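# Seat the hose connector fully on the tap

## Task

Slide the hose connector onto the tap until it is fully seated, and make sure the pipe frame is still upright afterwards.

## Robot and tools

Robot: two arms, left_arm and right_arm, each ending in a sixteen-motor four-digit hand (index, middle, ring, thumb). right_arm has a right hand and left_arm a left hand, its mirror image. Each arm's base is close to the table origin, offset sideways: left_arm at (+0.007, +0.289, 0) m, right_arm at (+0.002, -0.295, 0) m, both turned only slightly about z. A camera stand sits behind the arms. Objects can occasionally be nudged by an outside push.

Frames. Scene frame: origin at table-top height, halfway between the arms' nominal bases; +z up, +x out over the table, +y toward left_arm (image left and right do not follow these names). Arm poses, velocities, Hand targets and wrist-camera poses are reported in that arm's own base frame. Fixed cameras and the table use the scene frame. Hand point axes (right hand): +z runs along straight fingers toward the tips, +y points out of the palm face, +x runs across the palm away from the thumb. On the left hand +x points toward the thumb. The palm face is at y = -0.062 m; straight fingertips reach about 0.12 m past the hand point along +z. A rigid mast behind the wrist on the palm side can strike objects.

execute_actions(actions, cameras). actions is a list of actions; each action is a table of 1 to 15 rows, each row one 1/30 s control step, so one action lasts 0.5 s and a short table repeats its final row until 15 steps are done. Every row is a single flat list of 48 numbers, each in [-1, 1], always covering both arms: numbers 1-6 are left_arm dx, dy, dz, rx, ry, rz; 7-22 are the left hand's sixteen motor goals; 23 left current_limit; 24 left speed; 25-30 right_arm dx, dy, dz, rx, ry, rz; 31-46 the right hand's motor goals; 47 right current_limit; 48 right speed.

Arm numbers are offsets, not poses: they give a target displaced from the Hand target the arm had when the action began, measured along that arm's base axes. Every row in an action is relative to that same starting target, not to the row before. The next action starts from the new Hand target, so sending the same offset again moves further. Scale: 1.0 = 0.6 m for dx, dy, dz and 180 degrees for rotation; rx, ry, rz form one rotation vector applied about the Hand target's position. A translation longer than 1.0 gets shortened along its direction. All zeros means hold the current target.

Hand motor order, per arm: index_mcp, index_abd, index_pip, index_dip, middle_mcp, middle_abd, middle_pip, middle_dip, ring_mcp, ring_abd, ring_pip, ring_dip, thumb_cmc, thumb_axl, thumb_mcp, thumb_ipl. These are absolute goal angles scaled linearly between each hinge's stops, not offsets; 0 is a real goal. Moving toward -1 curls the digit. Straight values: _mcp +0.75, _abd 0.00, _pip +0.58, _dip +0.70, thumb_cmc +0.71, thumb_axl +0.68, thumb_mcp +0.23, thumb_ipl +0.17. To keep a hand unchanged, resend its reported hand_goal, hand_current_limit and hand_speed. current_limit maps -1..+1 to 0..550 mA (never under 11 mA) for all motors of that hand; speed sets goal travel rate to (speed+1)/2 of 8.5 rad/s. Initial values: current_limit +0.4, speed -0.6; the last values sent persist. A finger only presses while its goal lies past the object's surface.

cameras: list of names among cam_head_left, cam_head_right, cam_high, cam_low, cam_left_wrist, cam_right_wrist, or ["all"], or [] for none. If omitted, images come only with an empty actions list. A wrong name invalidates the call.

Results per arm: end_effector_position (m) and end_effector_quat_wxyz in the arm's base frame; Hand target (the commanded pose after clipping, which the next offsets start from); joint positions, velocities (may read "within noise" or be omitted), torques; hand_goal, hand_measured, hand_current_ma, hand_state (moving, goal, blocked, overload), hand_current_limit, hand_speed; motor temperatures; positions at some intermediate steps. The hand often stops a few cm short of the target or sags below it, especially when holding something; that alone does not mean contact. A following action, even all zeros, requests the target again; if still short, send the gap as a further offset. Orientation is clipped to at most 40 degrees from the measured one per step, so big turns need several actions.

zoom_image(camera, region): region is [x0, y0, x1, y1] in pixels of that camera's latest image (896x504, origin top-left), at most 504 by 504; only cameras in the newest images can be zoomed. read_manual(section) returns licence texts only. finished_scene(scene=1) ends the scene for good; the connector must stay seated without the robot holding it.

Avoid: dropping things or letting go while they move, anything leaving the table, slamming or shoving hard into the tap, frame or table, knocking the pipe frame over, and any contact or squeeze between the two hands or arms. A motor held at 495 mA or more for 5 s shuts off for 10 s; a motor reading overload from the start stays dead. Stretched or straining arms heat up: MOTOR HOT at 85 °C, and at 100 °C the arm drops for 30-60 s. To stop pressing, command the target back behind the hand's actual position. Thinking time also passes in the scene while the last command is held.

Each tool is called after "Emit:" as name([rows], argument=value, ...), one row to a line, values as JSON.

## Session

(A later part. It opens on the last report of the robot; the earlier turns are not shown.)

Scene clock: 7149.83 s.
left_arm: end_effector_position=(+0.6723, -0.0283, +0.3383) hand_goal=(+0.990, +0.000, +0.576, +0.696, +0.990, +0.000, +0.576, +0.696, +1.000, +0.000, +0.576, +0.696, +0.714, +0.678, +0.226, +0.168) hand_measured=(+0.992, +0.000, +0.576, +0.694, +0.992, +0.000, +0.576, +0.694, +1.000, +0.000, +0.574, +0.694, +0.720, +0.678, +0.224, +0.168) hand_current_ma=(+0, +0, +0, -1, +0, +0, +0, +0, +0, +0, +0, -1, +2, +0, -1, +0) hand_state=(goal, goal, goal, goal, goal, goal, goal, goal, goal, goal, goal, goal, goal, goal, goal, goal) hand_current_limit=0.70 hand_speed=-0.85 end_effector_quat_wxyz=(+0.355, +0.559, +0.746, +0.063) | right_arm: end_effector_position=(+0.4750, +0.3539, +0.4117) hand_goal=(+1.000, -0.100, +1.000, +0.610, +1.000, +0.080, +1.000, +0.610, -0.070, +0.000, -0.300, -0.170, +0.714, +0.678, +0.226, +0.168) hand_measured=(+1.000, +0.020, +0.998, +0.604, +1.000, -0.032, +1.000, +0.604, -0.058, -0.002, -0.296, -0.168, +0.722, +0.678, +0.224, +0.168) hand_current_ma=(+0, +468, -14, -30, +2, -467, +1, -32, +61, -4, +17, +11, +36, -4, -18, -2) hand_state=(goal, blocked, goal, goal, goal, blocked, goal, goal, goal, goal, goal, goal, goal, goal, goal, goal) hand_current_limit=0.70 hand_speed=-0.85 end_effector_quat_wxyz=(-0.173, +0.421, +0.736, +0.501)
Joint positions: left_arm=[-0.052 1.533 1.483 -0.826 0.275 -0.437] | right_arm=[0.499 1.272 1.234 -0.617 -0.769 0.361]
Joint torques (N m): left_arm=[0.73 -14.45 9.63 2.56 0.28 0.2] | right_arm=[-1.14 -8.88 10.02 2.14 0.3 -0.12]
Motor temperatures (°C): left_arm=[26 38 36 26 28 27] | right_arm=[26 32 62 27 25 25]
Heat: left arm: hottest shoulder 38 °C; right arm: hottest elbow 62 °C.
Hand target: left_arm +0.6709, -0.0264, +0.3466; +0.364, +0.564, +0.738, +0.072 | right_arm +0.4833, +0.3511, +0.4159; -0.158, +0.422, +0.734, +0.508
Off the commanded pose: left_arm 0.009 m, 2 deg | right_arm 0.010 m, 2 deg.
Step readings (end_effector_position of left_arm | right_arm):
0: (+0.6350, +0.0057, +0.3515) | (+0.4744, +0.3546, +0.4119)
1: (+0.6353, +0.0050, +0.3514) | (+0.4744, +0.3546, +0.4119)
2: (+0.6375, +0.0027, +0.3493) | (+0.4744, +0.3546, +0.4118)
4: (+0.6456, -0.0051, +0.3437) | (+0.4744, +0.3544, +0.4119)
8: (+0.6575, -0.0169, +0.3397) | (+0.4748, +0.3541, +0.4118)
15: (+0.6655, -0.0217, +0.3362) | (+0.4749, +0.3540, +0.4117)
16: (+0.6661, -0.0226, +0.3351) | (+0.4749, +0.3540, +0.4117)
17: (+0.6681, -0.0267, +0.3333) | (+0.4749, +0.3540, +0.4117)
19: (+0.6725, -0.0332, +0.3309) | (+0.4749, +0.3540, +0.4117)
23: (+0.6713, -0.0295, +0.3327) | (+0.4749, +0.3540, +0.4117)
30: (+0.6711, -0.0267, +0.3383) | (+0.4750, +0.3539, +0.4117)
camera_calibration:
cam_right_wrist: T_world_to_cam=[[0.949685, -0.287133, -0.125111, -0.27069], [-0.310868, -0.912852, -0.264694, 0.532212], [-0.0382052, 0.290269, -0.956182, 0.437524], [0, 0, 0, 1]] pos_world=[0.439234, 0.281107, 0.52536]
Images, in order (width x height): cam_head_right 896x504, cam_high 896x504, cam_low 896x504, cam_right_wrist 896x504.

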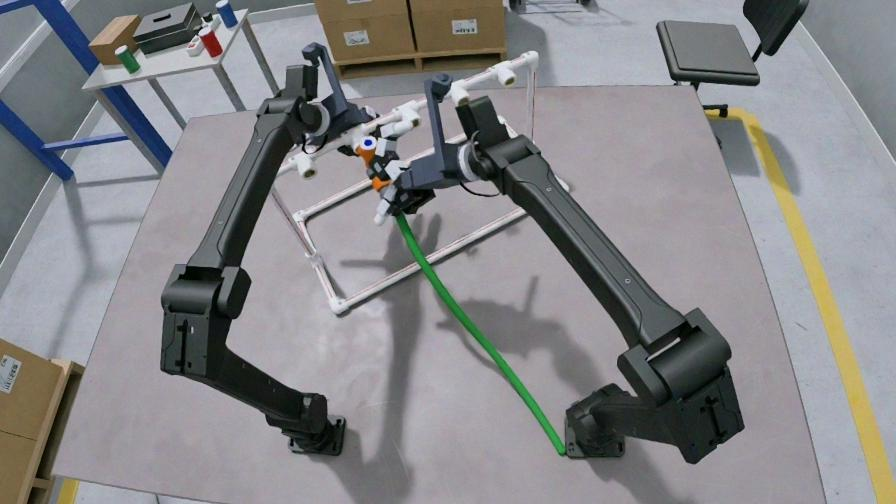

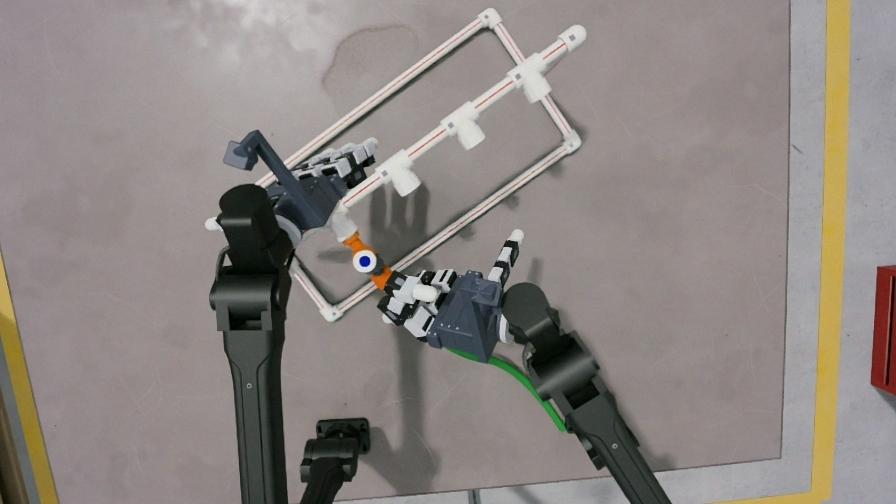

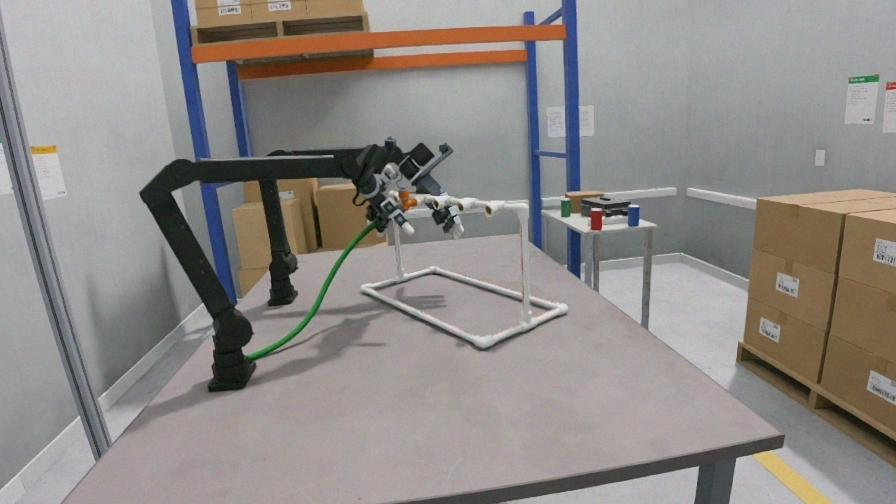

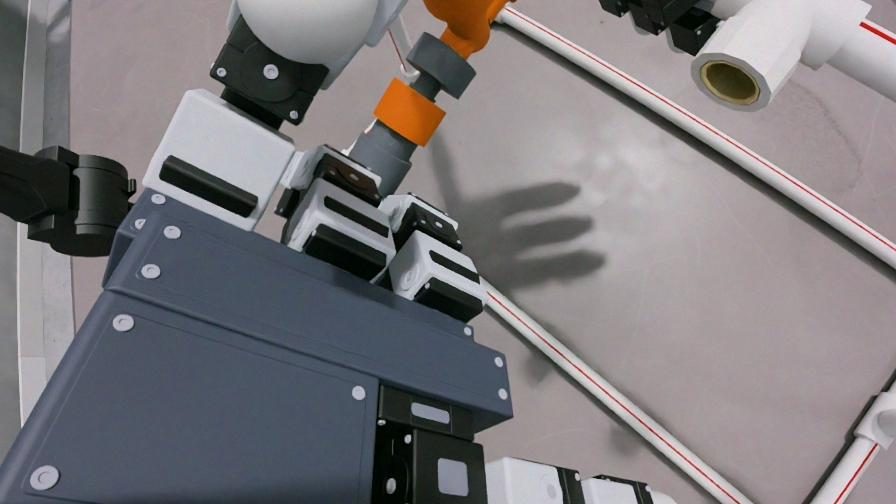

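Emit:
execute_actions(actions=[], cameras=["cam_high","cam_right_wrist","cam_head_left"])

Scene clock: 7176.13 s.
left_arm: end_effector_position=(+0.6723, -0.0284, +0.3383) hand_goal=(+0.990, +0.000, +0.576, +0.696, +0.990, +0.000, +0.576, +0.696, +1.000, +0.000, +0.576, +0.696, +0.714, +0.678, +0.226, +0.168) hand_measured=(+0.992, +0.000, +0.576, +0.694, +0.992, +0.000, +0.576, +0.694, +1.000, +0.000, +0.574, +0.694, +0.720, +0.678, +0.224, +0.168) hand_current_ma=(+0, +0, +0, -1, +0, +0, +0, +0, +0, +0, +0, -1, +2, +0, -1, +0) hand_state=(goal, goal, goal, goal, goal, goal, goal, goal, goal, goal, goal, goal, goal, goal, goal, goal) hand_current_limit=0.70 hand_speed=-0.85 end_effector_quat_wxyz=(+0.355, +0.559, +0.746, +0.063) | right_arm: end_effector_position=(+0.4750, +0.3539, +0.4117) hand_goal=(+1.000, -0.100, +1.000, +0.610, +1.000, +0.080, +1.000, +0.610, -0.070, +0.000, -0.300, -0.170, +0.714, +0.678, +0.226, +0.168) hand_measured=(+1.000, +0.020, +0.998, +0.604, +1.000, -0.032, +1.000, +0.604, -0.058, -0.002, -0.296, -0.168, +0.722, +0.678, +0.224, +0.168) hand_current_ma=(+0, +468, -14, -30, +2, -467, +1, -32, +61, -4, +17, +11, +36, -4, -18, -2) hand_state=(goal, blocked, goal, goal, goal, blocked, goal, goal, goal, goal, goal, goal, goal, goal, goal, goal) hand_current_limit=0.70 hand_speed=-0.85 end_effector_quat_wxyz=(-0.173, +0.421, +0.736, +0.501)
Joint positions: left_arm=[-0.052 1.533 1.483 -0.826 0.275 -0.436] | right_arm=[0.499 1.272 1.234 -0.617 -0.769 0.361]
Joint velocities: within noise
Joint torques (N m): left_arm=[1.08 -14.39 9.62 2.25 0.29 0.21] | right_arm=[-1.14 -8.76 10.02 2.15 0.29 -0.12]
Motor temperatures (°C): left_arm=[26 39 38 26 28 27] | right_arm=[26 33 62 27 25 25]
Heat: left arm: hottest shoulder 39 °C; right arm: hottest elbow 62 °C.
Hand target: left_arm +0.6709, -0.0264, +0.3465; +0.364, +0.564, +0.738, +0.072 | right_arm +0.4833, +0.3511, +0.4159; -0.158, +0.422, +0.734, +0.508
Off the commanded pose: left_arm 0.009 m, 2 deg | right_arm 0.010 m, 2 deg.
camera_calibration:
cam_right_wrist: T_world_to_cam=[[0.949685, -0.287133, -0.125111, -0.27069], [-0.310868, -0.912852, -0.264694, 0.532212], [-0.0382052, 0.290269, -0.956182, 0.437524], [0, 0, 0, 1]] pos_world=[0.439234, 0.281107, 0.52536]
Images, in order (width x height): cam_head_left 896x504, cam_high 896x504, cam_right_wrist 896x504.

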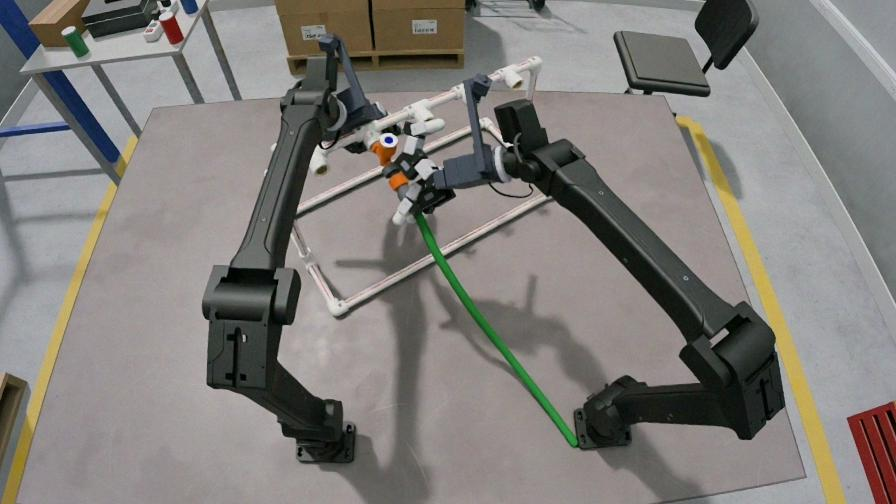

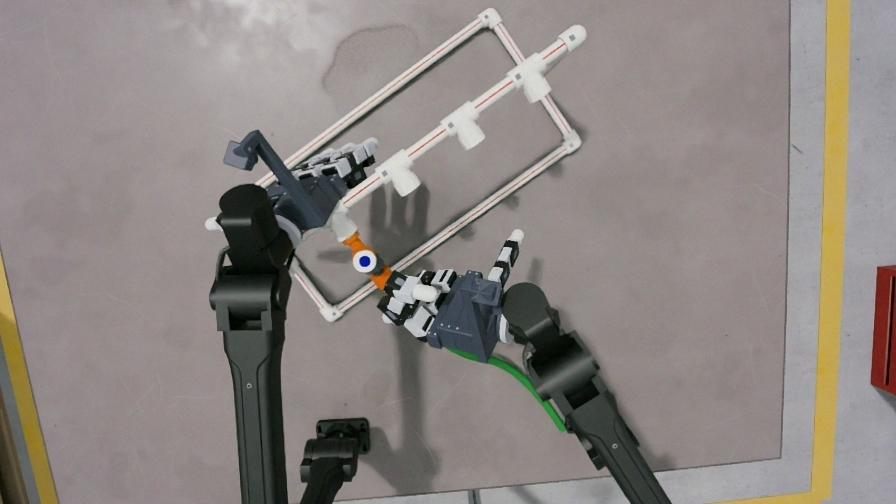

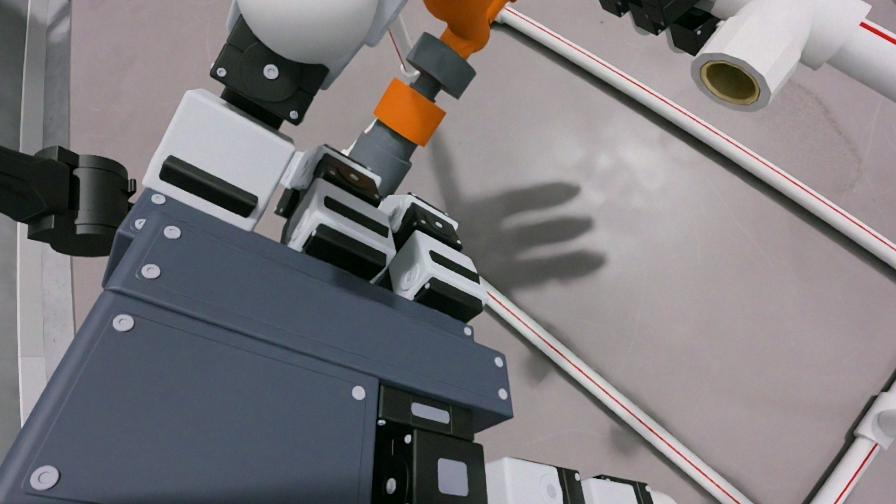

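Emit:
execute_actions([
  [[-0.041,-0.0224,-0.0179,0,0,0,0.99,0,0.576,0.696,0.99,0,0.576,0.696,1.0,0,0.576,0.696,0.714,0.678,0.226,0.168,0.7,-0.85,0,0,0,0,0,0,1.0,-0.1,1.0,0.61,1.0,0.08,1.0,0.61,-0.07,0,-0.3,-0.17,0.714,0.678,0.226,0.168,0.7,-0.85]],
  [[-0.041,-0.0224,-0.0179,0,0,0,0.99,0,0.576,0.696,0.99,0,0.576,0.696,1.0,0,0.576,0.696,0.714,0.678,0.226,0.168,0.7,-0.85,0.0411,0.0222,0.0179,0,0,0,1.0,-0.1,1.0,0.61,1.0,0.08,1.0,0.61,-0.07,0,-0.3,-0.17,0.714,0.678,0.226,0.168,0.7,-0.85]],
], cameras=["cam_high","cam_right_wrist"])

Scene clock: 7195.60 s.
left_arm: end_effector_position=(+0.6458, -0.0122, +0.3487) hand_goal=(+0.990, +0.000, +0.576, +0.696, +0.990, +0.000, +0.576, +0.696, +1.000, +0.000, +0.576, +0.696, +0.714, +0.678, +0.226, +0.168) hand_measured=(+0.992, +0.000, +0.576, +0.694, +0.992, +0.000, +0.576, +0.694, +1.000, +0.000, +0.574, +0.694, +0.720, +0.678, +0.224, +0.168) hand_current_ma=(+0, +0, +0, -1, +0, +0, +0, +0, +0, +0, +0, -1, +2, +0, -1, +0) hand_state=(goal, goal, goal, goal, goal, goal, goal, goal, goal, goal, goal, goal, goal, goal, goal, goal) hand_current_limit=0.70 hand_speed=-0.85 end_effector_quat_wxyz=(+0.386, +0.521, +0.754, +0.103) | right_arm: end_effector_position=(+0.4701, +0.3588, +0.4082) hand_goal=(+1.000, -0.100, +1.000, +0.610, +1.000, +0.080, +1.000, +0.610, -0.070, +0.000, -0.300, -0.170, +0.714, +0.678, +0.226, +0.168) hand_measured=(+1.000, +0.020, +0.996, +0.602, +1.000, -0.032, +1.000, +0.600, -0.058, -0.002, -0.296, -0.168, +0.722, +0.678, +0.224, +0.168) hand_current_ma=(+0, +468, -22, -43, +5, -467, +1, -45, +61, -4, +17, +11, +36, -4, -18, -2) hand_state=(goal, blocked, goal, goal, goal, blocked, goal, goal, goal, goal, goal, goal, goal, goal, goal, goal) hand_current_limit=0.70 hand_speed=-0.85 end_effector_quat_wxyz=(-0.189, +0.420, +0.738, +0.494)
Joint positions: left_arm=[-0.054 1.432 1.345 -0.683 0.212 -0.505] | right_arm=[0.505 1.277 1.24 -0.641 -0.791 0.363]
Joint torques (N m): left_arm=[-3.14 -14.15 6.39 -0.13 1.12 0.46] | right_arm=[-1.61 -4.89 15.35 2.37 1.05 -0.13]
Motor temperatures (°C): left_arm=[26 39 39 27 28 27] | right_arm=[26 33 62 27 25 25]
Heat: left arm: hottest shoulder 39 °C; right arm: hottest elbow 62 °C.
Hand target: left_arm +0.6217, -0.0534, +0.3252; +0.364, +0.564, +0.738, +0.072 | right_arm +0.5079, +0.3644, +0.4266; -0.158, +0.422, +0.734, +0.508
Off the commanded pose: left_arm 0.053 m, 7 deg | right_arm 0.042 m, 4 deg.
Step readings (end_effector_position of left_arm | right_arm):
0: (+0.6723, -0.0284, +0.3383) | (+0.4750, +0.3539, +0.4117)
1: (+0.6723, -0.0284, +0.3380) | (+0.4750, +0.3539, +0.4117)
2: (+0.6718, -0.0283, +0.3375) | (+0.4750, +0.3539, +0.4117)
4: (+0.6701, -0.0264, +0.3397) | (+0.4750, +0.3539, +0.4117)
8: (+0.6646, -0.0220, +0.3449) | (+0.4749, +0.3540, +0.4117)
15: (+0.6620, -0.0205, +0.3470) | (+0.4749, +0.3540, +0.4117)
16: (+0.6618, -0.0203, +0.3466) | (+0.4749, +0.3540, +0.4117)
17: (+0.6608, -0.0199, +0.3455) | (+0.4749, +0.3540, +0.4117)
19: (+0.6571, -0.0180, +0.3464) | (+0.4741, +0.3548, +0.4108)
23: (+0.6484, -0.0135, +0.3475) | (+0.4706, +0.3580, +0.4087)
30: (+0.6458, -0.0122, +0.3486) | (+0.4702, +0.3588, +0.4082)
camera_calibration:
cam_right_wrist: T_world_to_cam=[[0.951842, -0.26635, -0.151839, -0.262608], [-0.298235, -0.919209, -0.25712, 0.527481], [-0.0710882, 0.290022, -0.954376, 0.447476], [0, 0, 0, 1]] pos_world=[0.439085, 0.285142, 0.522813]
Images, in order (width x height): cam_high 896x504, cam_right_wrist 896x504.

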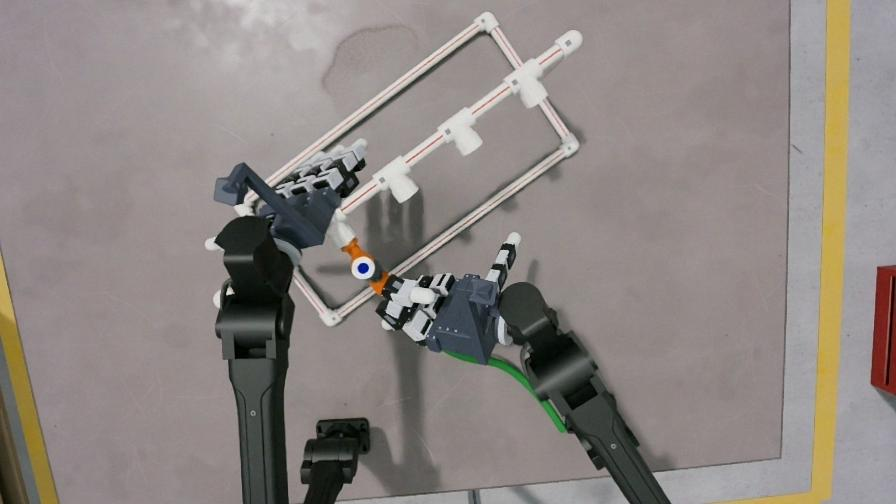

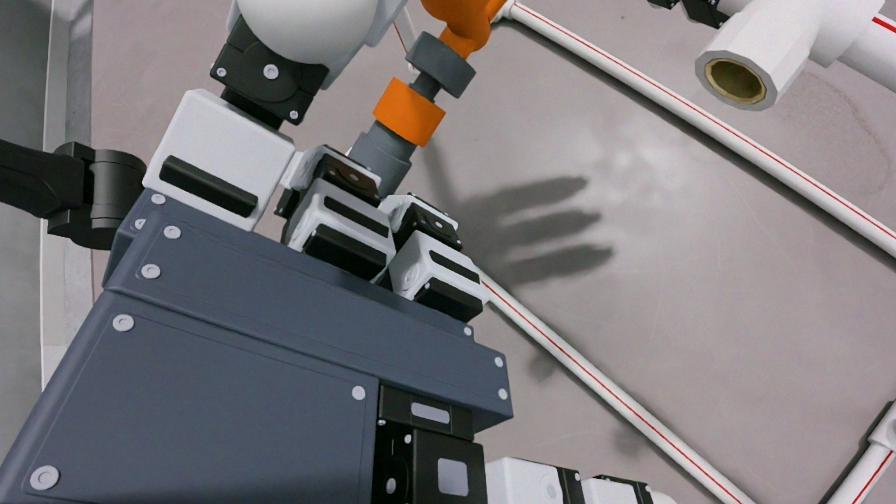

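Emit:
execute_actions([
  [[0.0683,0.0405,0.0577,0,0,0,0.99,0,0.576,0.696,0.99,0,0.576,0.696,1.0,0,0.576,0.696,0.714,0.678,0.226,0.168,0.7,-0.85,-0.0274,-0.0148,-0.0119,0,0,0,1.0,-0.1,1.0,0.61,1.0,0.08,1.0,0.61,-0.07,0,-0.3,-0.17,0.714,0.678,0.226,0.168,0.7,-0.85]],
  [[0.0345,-0.0275,0.0,0,0,0,0.99,0,0.576,0.696,0.99,0,0.576,0.696,1.0,0,0.576,0.696,0.714,0.678,0.226,0.168,0.7,-0.85,0,0,0,0,0,0,1.0,-0.1,1.0,0.61,1.0,0.08,1.0,0.61,-0.07,0,-0.3,-0.17,0.714,0.678,0.226,0.168,0.7,-0.85]],
], cameras=["cam_high"])

Scene clock: 7225.27 s.
left_arm: end_effector_position=(+0.6714, -0.0293, +0.3296) hand_goal=(+0.990, +0.000, +0.576, +0.696, +0.990, +0.000, +0.576, +0.696, +1.000, +0.000, +0.576, +0.696, +0.714, +0.678, +0.226, +0.168) hand_measured=(+0.992, +0.000, +0.576, +0.694, +0.992, +0.000, +0.576, +0.694, +1.000, +0.000, +0.574, +0.694, +0.720, +0.678, +0.224, +0.168) hand_current_ma=(+0, +0, +0, -1, +0, +0, +0, +0, +0, +0, +0, -1, +2, +0, -1, +0) hand_state=(goal, goal, goal, goal, goal, goal, goal, goal, goal, goal, goal, goal, goal, goal, goal, goal) hand_current_limit=0.70 hand_speed=-0.85 end_effector_quat_wxyz=(+0.349, +0.550, +0.756, +0.063) | right_arm: end_effector_position=(+0.4725, +0.3576, +0.4091) hand_goal=(+1.000, -0.100, +1.000, +0.610, +1.000, +0.080, +1.000, +0.610, -0.070, +0.000, -0.300, -0.170, +0.714, +0.678, +0.226, +0.168) hand_measured=(+0.998, +0.020, +0.994, +0.602, +1.000, -0.032, +1.000, +0.600, -0.058, -0.002, -0.296, -0.168, +0.722, +0.678, +0.224, +0.168) hand_current_ma=(-14, +467, -29, -42, +3, -467, +1, -45, +61, -4, +17, +11, +36, -4, -18, -2) hand_state=(goal, blocked, goal, goal, goal, blocked, goal, goal, goal, goal, goal, goal, goal, goal, goal, goal) hand_current_limit=0.70 hand_speed=-0.85 end_effector_quat_wxyz=(-0.182, +0.422, +0.737, +0.495)
Joint positions: left_arm=[-0.062 1.537 1.472 -0.818 0.254 -0.467] | right_arm=[0.505 1.277 1.24 -0.634 -0.777 0.363]
Joint torques (N m): left_arm=[-0.73 -12.45 15.61 1.07 0.18 0.23] | right_arm=[-1.55 -7.71 11.6 2.51 0.57 -0.14]
Motor temperatures (°C): left_arm=[26 37 38 26 30 27] | right_arm=[26 32 73 27 26 25]
Heat: left arm: hottest elbow 38 °C; right arm: hottest elbow 73 °C.
Hand target: left_arm +0.6834, -0.0455, +0.3597; +0.364, +0.564, +0.738, +0.072 | right_arm +0.4915, +0.3554, +0.4195; -0.158, +0.422, +0.734, +0.508
Off the commanded pose: left_arm 0.036 m, 3 deg | right_arm 0.022 m, 3 deg.
Step readings (end_effector_position of left_arm | right_arm):
0: (+0.6458, -0.0122, +0.3486) | (+0.4701, +0.3588, +0.4082)
1: (+0.6458, -0.0122, +0.3486) | (+0.4701, +0.3588, +0.4082)
2: (+0.6459, -0.0121, +0.3486) | (+0.4701, +0.3588, +0.4082)
4: (+0.6467, -0.0123, +0.3473) | (+0.4701, +0.3588, +0.4082)
8: (+0.6504, -0.0139, +0.3441) | (+0.4704, +0.3586, +0.4081)
15: (+0.6521, -0.0154, +0.3435) | (+0.4705, +0.3585, +0.4081)
16: (+0.6523, -0.0155, +0.3436) | (+0.4705, +0.3585, +0.4081)
17: (+0.6528, -0.0155, +0.3432) | (+0.4705, +0.3584, +0.4080)
19: (+0.6563, -0.0172, +0.3421) | (+0.4715, +0.3580, +0.4084)
23: (+0.6665, -0.0255, +0.3351) | (+0.4725, +0.3576, +0.4091)
30: (+0.6714, -0.0294, +0.3297) | (+0.4725, +0.3576, +0.4091)
Images, in order (width x height): cam_high 896x504.

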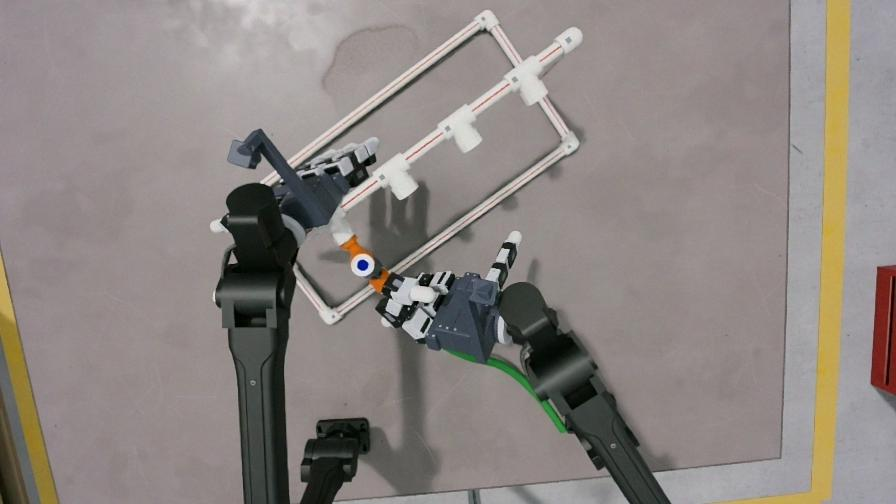

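Emit:
execute_actions([
  [[-0.025,-0.0517,-0.0,0,0,0,0.99,0,0.576,0.696,0.99,0,0.576,0.696,1.0,0,0.576,0.696,0.714,0.678,0.226,0.168,0.7,-0.85,0,0,0,0,0,0,1.0,-0.1,1.0,0.61,1.0,0.08,1.0,0.61,-0.07,0,-0.3,-0.17,0.714,0.678,0.226,0.168,0.7,-0.85]],
  [[-0.041,-0.030,-0.0179,0,0,0,0.99,0,0.576,0.696,0.99,0,0.576,0.696,1.0,0,0.576,0.696,0.714,0.678,0.226,0.168,0.7,-0.85,0.0274,0.0148,0.0119,0,0,0,1.0,-0.1,1.0,0.61,1.0,0.08,1.0,0.61,-0.07,0,-0.3,-0.17,0.714,0.678,0.226,0.168,0.7,-0.85]],
], cameras=["cam_high","cam_right_wrist"])

Scene clock: 7237.43 s.
left_arm: end_effector_position=(+0.6644, -0.0457, +0.3587) hand_goal=(+0.990, +0.000, +0.576, +0.696, +0.990, +0.000, +0.576, +0.696, +1.000, +0.000, +0.576, +0.696, +0.714, +0.678, +0.226, +0.168) hand_measured=(+0.992, +0.000, +0.576, +0.694, +0.992, +0.000, +0.576, +0.694, +0.988, +0.000, +0.574, +0.694, +0.720, +0.678, +0.224, +0.168) hand_current_ma=(+0, +0, +0, -1, +0, +0, +0, +0, -8, +0, +0, -1, +2, +0, -1, +0) hand_state=(goal, goal, goal, goal, goal, goal, goal, goal, goal, goal, goal, goal, goal, goal, goal, goal) hand_current_limit=0.70 hand_speed=-0.85 end_effector_quat_wxyz=(+0.367, +0.537, +0.752, +0.105) | right_arm: end_effector_position=(+0.4730, +0.3589, +0.4082) hand_goal=(+1.000, -0.100, +1.000, +0.610, +1.000, +0.080, +1.000, +0.610, -0.070, +0.000, -0.300, -0.170, +0.714, +0.678, +0.226, +0.168) hand_measured=(+1.000, +0.020, +0.992, +0.602, +1.000, -0.032, +1.000, +0.600, -0.058, -0.002, -0.296, -0.168, +0.722, +0.678, +0.224, +0.168) hand_current_ma=(-1, +468, -38, -42, +5, -467, +1, -47, +61, -4, +17, +11, +36, -4, -18, -2) hand_state=(goal, blocked, goal, goal, goal, blocked, goal, goal, goal, goal, goal, goal, goal, goal, goal, goal) hand_current_limit=0.70 hand_speed=-0.85 end_effector_quat_wxyz=(-0.185, +0.421, +0.738, +0.494)
Joint positions: left_arm=[-0.118 1.494 1.454 -0.759 0.157 -0.513] | right_arm=[0.505 1.282 1.244 -0.637 -0.783 0.363]
Joint torques (N m): left_arm=[-4.42 -14.62 7.91 0.8 1.09 -0.08] | right_arm=[-1.61 -5.25 15.19 2.18 0.74 -0.13]
Motor temperatures (°C): left_arm=[26 38 40 26 29 27] | right_arm=[26 32 71 27 26 25]
Heat: left arm: hottest elbow 40 °C; right arm: hottest elbow 71 °C.
Hand target: left_arm +0.6438, -0.0945, +0.3489; +0.364, +0.564, +0.738, +0.072 | right_arm +0.5080, +0.3643, +0.4264; -0.158, +0.422, +0.734, +0.508
Off the commanded pose: left_arm 0.054 m, 5 deg | right_arm 0.040 m, 3 deg.
Step readings (end_effector_position of left_arm | right_arm):
0: (+0.6714, -0.0293, +0.3296) | (+0.4725, +0.3576, +0.4091)
1: (+0.6714, -0.0294, +0.3296) | (+0.4725, +0.3576, +0.4091)
2: (+0.6714, -0.0295, +0.3297) | (+0.4725, +0.3576, +0.4091)
4: (+0.6711, -0.0301, +0.3301) | (+0.4725, +0.3576, +0.4091)
8: (+0.6706, -0.0311, +0.3322) | (+0.4725, +0.3576, +0.4091)
15: (+0.6703, -0.0320, +0.3330) | (+0.4725, +0.3576, +0.4091)
16: (+0.6703, -0.0321, +0.3331) | (+0.4725, +0.3576, +0.4091)
17: (+0.6702, -0.0320, +0.3344) | (+0.4725, +0.3576, +0.4091)
19: (+0.6698, -0.0356, +0.3389) | (+0.4728, +0.3578, +0.4086)
23: (+0.6667, -0.0440, +0.3535) | (+0.4732, +0.3587, +0.4083)
30: (+0.6644, -0.0457, +0.3587) | (+0.4731, +0.3590, +0.4082)
camera_calibration:
cam_right_wrist: T_world_to_cam=[[0.950881, -0.272737, -0.146424, -0.264775], [-0.302722, -0.918131, -0.255724, 0.529717], [-0.0646909, 0.287488, -0.955597, 0.445932], [0, 0, 0, 1]] pos_world=[0.440974, 0.285935, 0.522823]
Images, in order (width x height): cam_high 896x504, cam_right_wrist 896x504.

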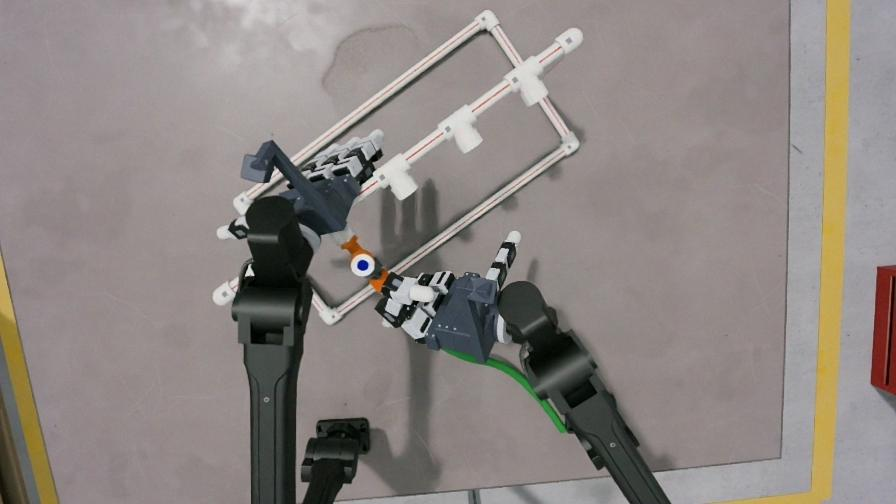

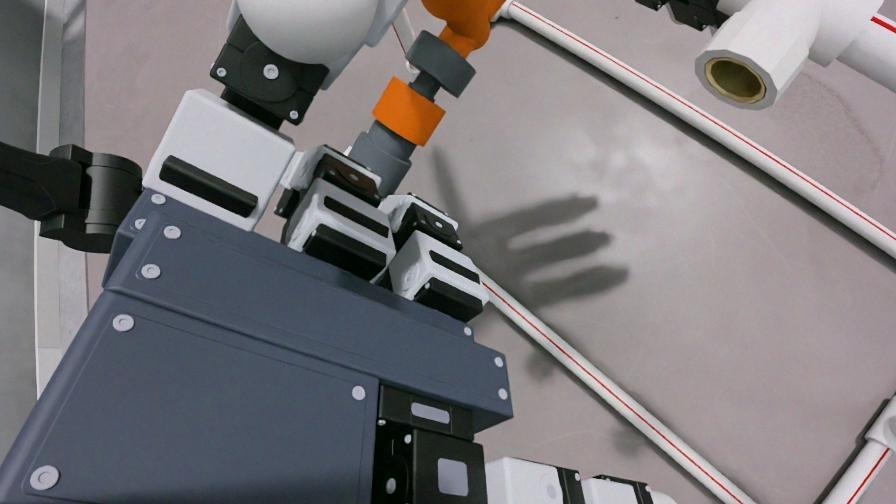

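Emit:
execute_actions([
  [[-0.041,-0.0224,-0.0179,0,0,0,0.99,0,0.576,0.696,0.99,0,0.576,0.696,1.0,0,0.576,0.696,0.714,0.678,0.226,0.168,0.7,-0.85,0.0411,0.0222,0.0179,0,0,0,1.0,-0.1,1.0,0.61,1.0,0.08,1.0,0.61,-0.07,0,-0.3,-0.17,0.714,0.678,0.226,0.168,0.7,-0.85]],
], cameras=["cam_high","cam_right_wrist"])

Scene clock: 7251.47 s.
left_arm: end_effector_position=(+0.6569, -0.0400, +0.3641) hand_goal=(+0.990, +0.000, +0.576, +0.696, +0.990, +0.000, +0.576, +0.696, +1.000, +0.000, +0.576, +0.696, +0.714, +0.678, +0.226, +0.168) hand_measured=(+0.992, +0.000, +0.576, +0.694, +0.992, +0.000, +0.576, +0.694, +0.988, +0.000, +0.574, +0.694, +0.720, +0.678, +0.224, +0.168) hand_current_ma=(+0, +0, +0, -1, +0, +0, +0, +0, -9, +0, +0, -1, +2, +0, -1, +0) hand_state=(goal, goal, goal, goal, goal, goal, goal, goal, goal, goal, goal, goal, goal, goal, goal, goal) hand_current_limit=0.70 hand_speed=-0.85 end_effector_quat_wxyz=(+0.383, +0.523, +0.751, +0.127) | right_arm: end_effector_position=(+0.4773, +0.3660, +0.4033) hand_goal=(+1.000, -0.100, +1.000, +0.610, +1.000, +0.080, +1.000, +0.610, -0.070, +0.000, -0.300, -0.170, +0.714, +0.678, +0.226, +0.168) hand_measured=(+1.000, +0.020, +0.988, +0.594, +1.002, -0.032, +1.000, +0.596, -0.058, -0.002, -0.296, -0.168, +0.722, +0.678, +0.224, +0.168) hand_current_ma=(+0, +468, -62, -81, +10, -467, +3, -64, +61, -4, +17, +11, +36, -4, -18, -2) hand_state=(goal, blocked, goal, goal, goal, blocked, goal, goal, goal, goal, goal, goal, goal, goal, goal, goal) hand_current_limit=0.70 hand_speed=-0.85 end_effector_quat_wxyz=(-0.209, +0.430, +0.738, +0.476)
Joint positions: left_arm=[-0.123 1.46 1.4 -0.689 0.122 -0.531] | right_arm=[0.505 1.318 1.292 -0.701 -0.809 0.368]
Joint torques (N m): left_arm=[-6.42 -15.74 5.79 -0.64 1.52 -0.14] | right_arm=[-1.79 -4.25 17.54 3.71 1.65 -0.18]
Motor temperatures (°C): left_arm=[26 37 41 26 30 27] | right_arm=[26 32 70 27 26 25]
Heat: left arm: hottest elbow 41 °C; right arm: hottest elbow 70 °C.
Hand target: left_arm +0.6191, -0.1080, +0.3383; +0.364, +0.564, +0.738, +0.072 | right_arm +0.5327, +0.3777, +0.4370; -0.158, +0.422, +0.734, +0.507
Off the commanded pose: left_arm 0.082 m, 8 deg | right_arm 0.066 m, 7 deg.
Step readings (end_effector_position of left_arm | right_arm):
0: (+0.6644, -0.0457, +0.3587) | (+0.4730, +0.3589, +0.4082)
1: (+0.6642, -0.0456, +0.3585) | (+0.4732, +0.3590, +0.4084)
2: (+0.6633, -0.0456, +0.3579) | (+0.4736, +0.3593, +0.4084)
4: (+0.6611, -0.0440, +0.3596) | (+0.4748, +0.3614, +0.4069)
8: (+0.6575, -0.0405, +0.3631) | (+0.4766, +0.3651, +0.4042)
15: (+0.6569, -0.0398, +0.3638) | (+0.4772, +0.3659, +0.4035)
camera_calibration:
cam_right_wrist: T_world_to_cam=[[0.945613, -0.257336, -0.198981, -0.249521], [-0.300148, -0.92606, -0.228746, 0.526939], [-0.125404, 0.276029, -0.952933, 0.471645], [0, 0, 0, 1]] pos_world=[0.453256, 0.293578, 0.520331]
Images, in order (width x height): cam_high 896x504, cam_right_wrist 896x504.

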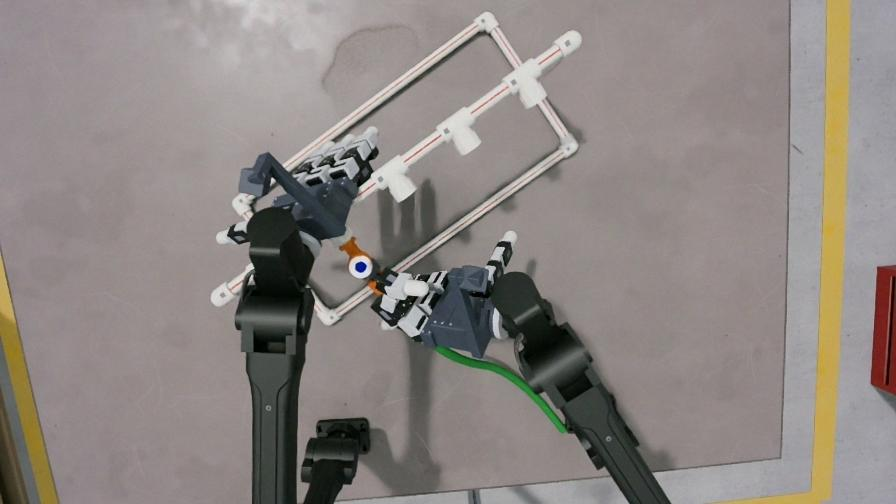

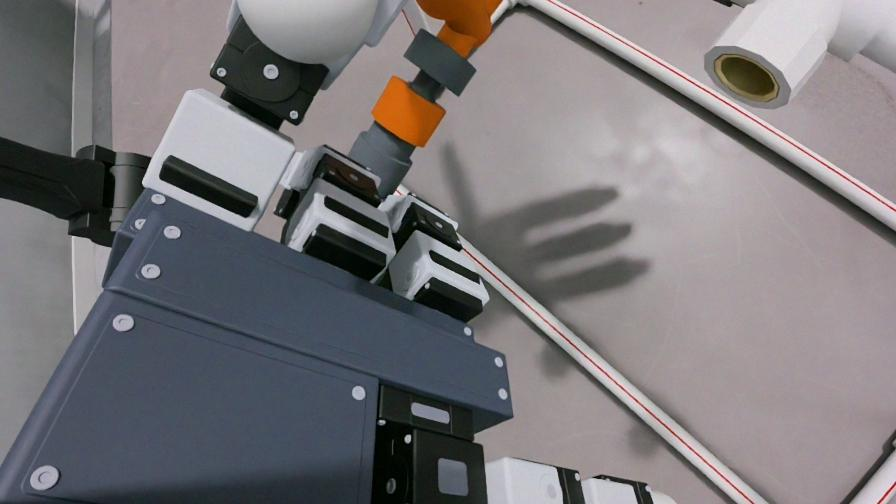

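Emit:
execute_actions([
  [[0.006,-0.0103,-0.0588,-0.042,0.0735,-0.0172,0.99,0,0.576,0.696,0.99,0,0.576,0.696,1.0,0,0.576,0.696,0.714,0.678,0.226,0.168,0.7,-0.85,-0.0222,-0.0105,0.0178,0.0029,-0.0344,-0.0169,1.0,-0.1,1.0,0.61,1.0,0.08,1.0,0.61,-0.07,0,-0.3,-0.17,0.714,0.678,0.226,0.168,0.7,-0.85]],
  [[-0.0273,-0.015,-0.012,0,0,0,0.99,0,0.576,0.696,0.99,0,0.576,0.696,1.0,0,0.576,0.696,0.714,0.678,0.226,0.168,0.7,-0.85,0.0274,0.0148,0.0119,0,0,0,1.0,-0.1,1.0,0.61,1.0,0.08,1.0,0.61,-0.07,0,-0.3,-0.17,0.714,0.678,0.226,0.168,0.7,-0.85]],
], cameras=["cam_high","cam_right_wrist"])

Scene clock: 7312.03 s.
left_arm: end_effector_position=(+0.6514, -0.0443, +0.3371) hand_goal=(+0.990, +0.000, +0.576, +0.696, +0.990, +0.000, +0.576, +0.696, +1.000, +0.000, +0.576, +0.696, +0.714, +0.678, +0.226, +0.168) hand_measured=(+0.992, +0.000, +0.576, +0.694, +0.992, +0.000, +0.576, +0.694, +0.942, +0.000, +0.576, +0.694, +0.720, +0.678, +0.224, +0.168) hand_current_ma=(+1, +0, +0, -1, +0, +0, +0, +0, -109, +0, +0, -1, +2, +0, -1, +0) hand_state=(goal, goal, goal, goal, goal, goal, goal, goal, blocked, goal, goal, goal, goal, goal, goal, goal) hand_current_limit=0.70 hand_speed=-0.85 end_effector_quat_wxyz=(+0.354, +0.520, +0.777, +0.022) | right_arm: end_effector_position=(+0.4706, +0.3729, +0.4148) hand_goal=(+1.000, -0.100, +1.000, +0.610, +1.000, +0.080, +1.000, +0.610, -0.070, +0.000, -0.300, -0.170, +0.714, +0.678, +0.226, +0.168) hand_measured=(+1.002, +0.012, +1.000, +0.602, +1.002, -0.032, +1.000, +0.604, -0.060, +0.000, -0.296, -0.168, +0.718, +0.678, +0.224, +0.168) hand_current_ma=(+8, +468, +3, -41, +7, -467, +3, -32, +51, -3, +17, +10, +23, -4, -18, -2) hand_state=(goal, blocked, goal, goal, goal, blocked, goal, goal, goal, goal, goal, goal, goal, goal, goal, goal) hand_current_limit=0.70 hand_speed=-0.85 end_effector_quat_wxyz=(-0.183, +0.437, +0.738, +0.481)
Joint positions: left_arm=[-0.089 1.501 1.473 -0.867 0.285 -0.581] | right_arm=[0.545 1.295 1.291 -0.677 -0.728 0.403]
Joint torques (N m): left_arm=[-6.95 -14.92 4.94 -1.57 2.46 -0.1] | right_arm=[-2.96 -4.37 15.6 6.45 2.09 -0.5]
Motor temperatures (°C): left_arm=[27 37 37 26 35 27] | right_arm=[26 31 84 28 31 25]
Heat: left arm: hottest shoulder 37 °C; right arm: hottest elbow 84 °C.
Hand target: left_arm +0.6064, -0.1232, +0.2958; +0.315, +0.563, +0.762, -0.052 | right_arm +0.5357, +0.3803, +0.4551; -0.107, +0.413, +0.728, +0.537
Off the commanded pose: left_arm 0.100 m, 11 deg | right_arm 0.077 m, 11 deg.
Step readings (end_effector_position of left_arm | right_arm):
0: (+0.6569, -0.0400, +0.3641) | (+0.4773, +0.3660, +0.4033)
1: (+0.6569, -0.0404, +0.3641) | (+0.4772, +0.3661, +0.4033)
2: (+0.6566, -0.0421, +0.3625) | (+0.4774, +0.3661, +0.4031)
4: (+0.6561, -0.0422, +0.3571) | (+0.4750, +0.3671, +0.4060)
8: (+0.6537, -0.0417, +0.3457) | (+0.4686, +0.3726, +0.4114)
15: (+0.6515, -0.0446, +0.3376) | (+0.4702, +0.3731, +0.4154)
16: (+0.6514, -0.0446, +0.3372) | (+0.4703, +0.3730, +0.4153)
17: (+0.6514, -0.0445, +0.3372) | (+0.4703, +0.3730, +0.4152)
19: (+0.6514, -0.0444, +0.3371) | (+0.4703, +0.3730, +0.4152)
23: (+0.6514, -0.0443, +0.3371) | (+0.4705, +0.3729, +0.4149)
30: (+0.6514, -0.0443, +0.3371) | (+0.4705, +0.3729, +0.4148)
camera_calibration:
cam_right_wrist: T_world_to_cam=[[0.941662, -0.295514, -0.161071, -0.238726], [-0.326483, -0.918297, -0.223917, 0.541465], [-0.0817404, 0.263441, -0.961206, 0.467447], [0, 0, 0, 1]] pos_world=[0.439788, 0.303534, 0.532104]
Images, in order (width x height): cam_high 896x504, cam_right_wrist 896x504.

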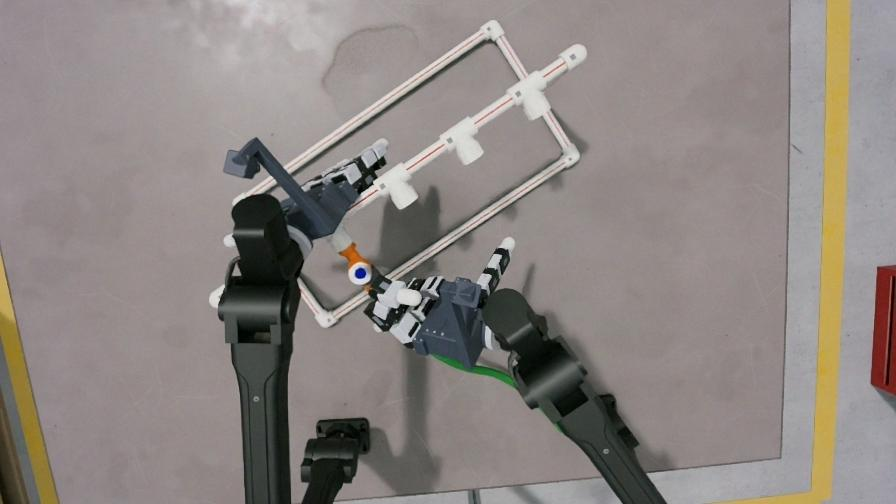

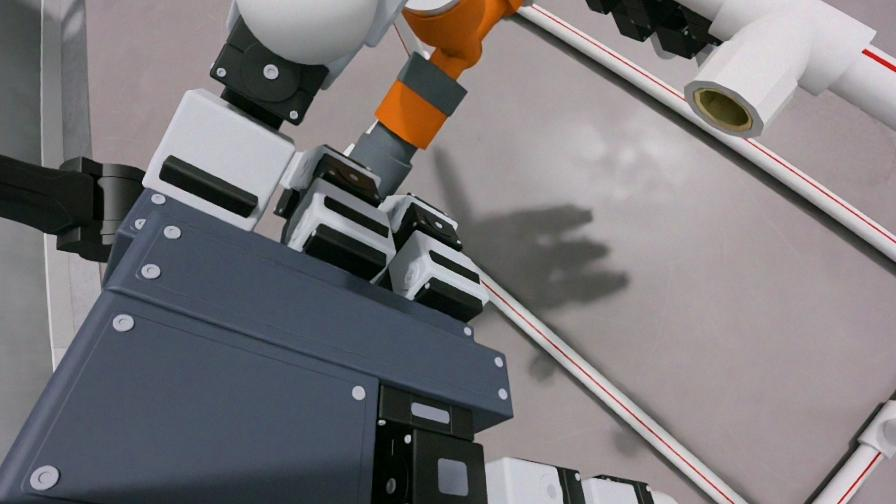

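Emit:
zoom_image(camera="cam_right_wrist", region=[330, 0, 530, 200])

Scaled by 2.520.

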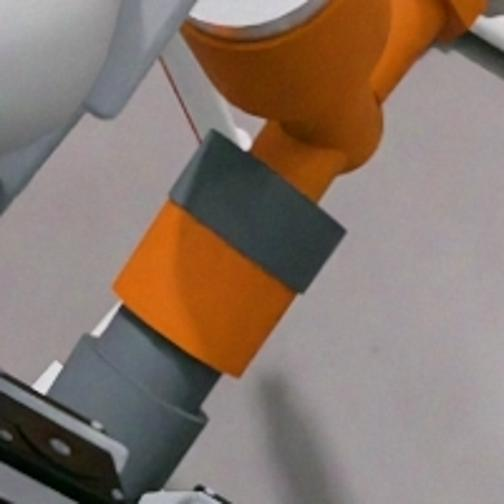

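Emit:
execute_actions([
  [[0.04,0.058,0.04,0,0,0,0.99,0,0.576,0.696,0.99,0,0.576,0.696,1.0,0,0.576,0.696,0.714,0.678,0.226,0.168,0.7,-0.85,-0.045,-0.01,-0.02,0,0,0,1.0,-0.1,1.0,0.61,1.0,0.08,1.0,0.61,-0.07,0,-0.3,-0.17,0.714,0.678,0.226,0.168,0.7,-0.85]],
  [[0.04,0.058,0.04,0,0,0,0.99,0,0.576,0.696,0.99,0,0.576,0.696,1.0,0,0.576,0.696,0.714,0.678,0.226,0.168,0.7,-0.85,-0.04,-0.006,-0.012,0,0,0,1.0,-0.1,1.0,0.61,1.0,0.08,1.0,0.61,-0.07,0,-0.3,-0.17,0.714,0.678,0.226,0.168,0.7,-0.85]],
], cameras=["cam_high","cam_right_wrist"])

Scene clock: 7328.93 s.
left_arm: end_effector_position=(+0.6547, -0.0405, +0.3143) hand_goal=(+0.990, +0.000, +0.576, +0.696, +0.990, +0.000, +0.576, +0.696, +1.000, +0.000, +0.576, +0.696, +0.714, +0.678, +0.226, +0.168) hand_measured=(+0.992, +0.000, +0.576, +0.694, +0.992, +0.000, +0.576, +0.694, +0.962, +0.000, +0.576, +0.694, +0.720, +0.678, +0.224, +0.168) hand_current_ma=(+0, +0, +0, -1, +0, +0, +0, +0, -57, +0, +0, -1, +2, +0, -1, +0) hand_state=(goal, goal, goal, goal, goal, goal, goal, goal, blocked, goal, goal, goal, goal, goal, goal, goal) hand_current_limit=0.70 hand_speed=-0.85 end_effector_quat_wxyz=(+0.305, +0.540, +0.782, -0.052) | right_arm: end_effector_position=(+0.4619, +0.3750, +0.4192) hand_goal=(+1.000, -0.100, +1.000, +0.610, +1.000, +0.080, +1.000, +0.610, -0.070, +0.000, -0.300, -0.170, +0.714, +0.678, +0.226, +0.168) hand_measured=(+1.002, +0.012, +1.000, +0.612, +1.000, -0.032, +1.000, +0.618, -0.060, +0.000, -0.296, -0.168, +0.718, +0.678, +0.224, +0.168) hand_current_ma=(+6, +468, +3, +10, +3, -467, +3, +44, +51, -3, +17, +10, +23, -4, -18, -2) hand_state=(goal, blocked, goal, goal, goal, blocked, goal, goal, goal, goal, goal, goal, goal, goal, goal, goal) hand_current_limit=0.70 hand_speed=-0.85 end_effector_quat_wxyz=(-0.157, +0.429, +0.731, +0.507)
Joint positions: left_arm=[-0.043 1.586 1.593 -1.081 0.403 -0.509] | right_arm=[0.575 1.255 1.225 -0.563 -0.673 0.434]
Joint torques (N m): left_arm=[-0.32 -14.74 14.06 -0.44 0.99 0.44] | right_arm=[-1.96 -7.94 10.33 4.51 1.41 -0.55]
Motor temperatures (°C): left_arm=[27 38 37 26 40 27] | right_arm=[26 31 85 29 33 25]
Heat: left arm: hottest wrist yaw 40 °C; right arm: hottest elbow 85 °C. Fold the right arm in close to its base, or ease its load, before you think long.
Hand target: left_arm +0.6544, -0.0537, +0.3438; +0.315, +0.563, +0.762, -0.052 | right_arm +0.4848, +0.3707, +0.4358; -0.107, +0.413, +0.728, +0.537
Off the commanded pose: left_arm 0.032 m, 4 deg | right_arm 0.029 m, 7 deg.
MOTOR HOT: joint 3 (elbow) of the right arm reports 85 °C; the controller stops that arm at 100 °C. To cool a motor, set the load down, stop pushing, or move to a pose that needs little force.
Step readings (end_effector_position of left_arm | right_arm):
0: (+0.6514, -0.0443, +0.3371) | (+0.4706, +0.3729, +0.4148)
1: (+0.6514, -0.0443, +0.3371) | (+0.4706, +0.3729, +0.4148)
2: (+0.6513, -0.0441, +0.3369) | (+0.4705, +0.3729, +0.4147)
4: (+0.6512, -0.0435, +0.3352) | (+0.4699, +0.3735, +0.4151)
8: (+0.6510, -0.0415, +0.3297) | (+0.4678, +0.3757, +0.4156)
15: (+0.6507, -0.0414, +0.3279) | (+0.4674, +0.3752, +0.4157)
16: (+0.6508, -0.0413, +0.3278) | (+0.4673, +0.3753, +0.4157)
17: (+0.6510, -0.0408, +0.3270) | (+0.4667, +0.3749, +0.4156)
19: (+0.6514, -0.0402, +0.3217) | (+0.4646, +0.3747, +0.4167)
23: (+0.6524, -0.0399, +0.3143) | (+0.4618, +0.3745, +0.4191)
30: (+0.6540, -0.0401, +0.3140) | (+0.4618, +0.3749, +0.4194)
camera_calibration:
cam_right_wrist: T_world_to_cam=[[0.941268, -0.320117, -0.107426, -0.242328], [-0.337474, -0.902471, -0.26769, 0.5591], [-0.0112567, 0.288222, -0.957497, 0.426902], [0, 0, 0, 1]] pos_world=[0.421583, 0.303956, 0.532391]
Images, in order (width x height): cam_high 896x504, cam_right_wrist 896x504.

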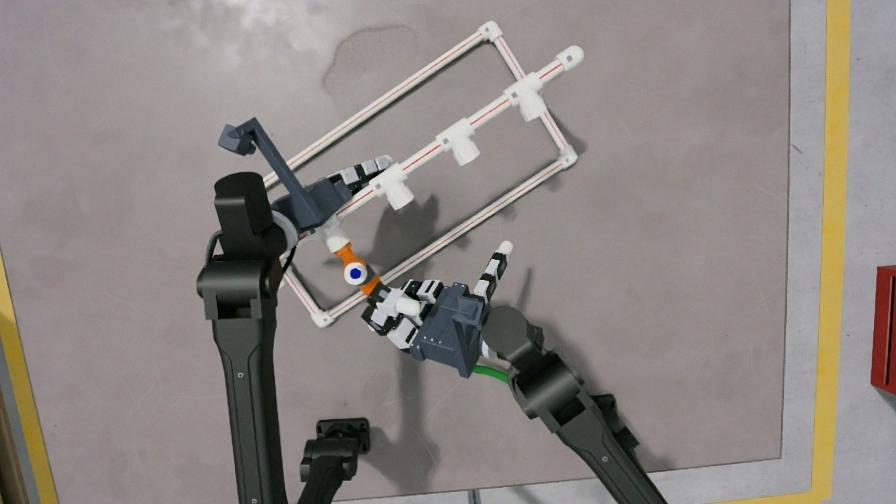

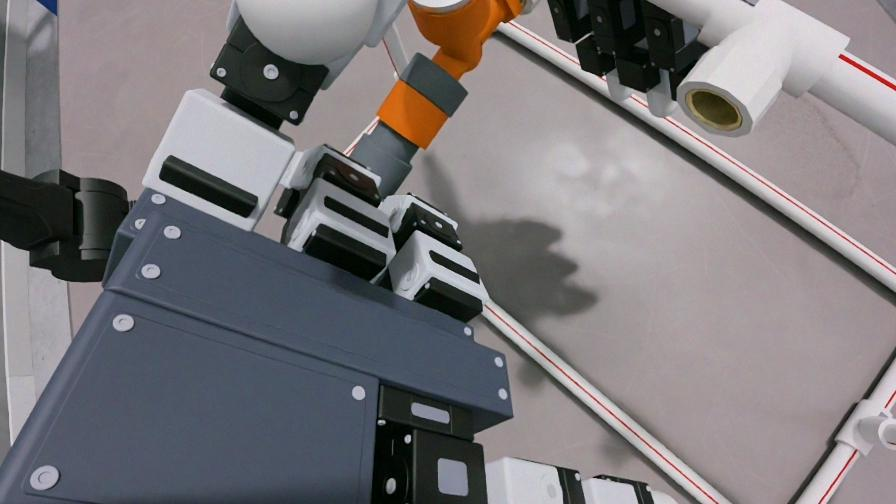

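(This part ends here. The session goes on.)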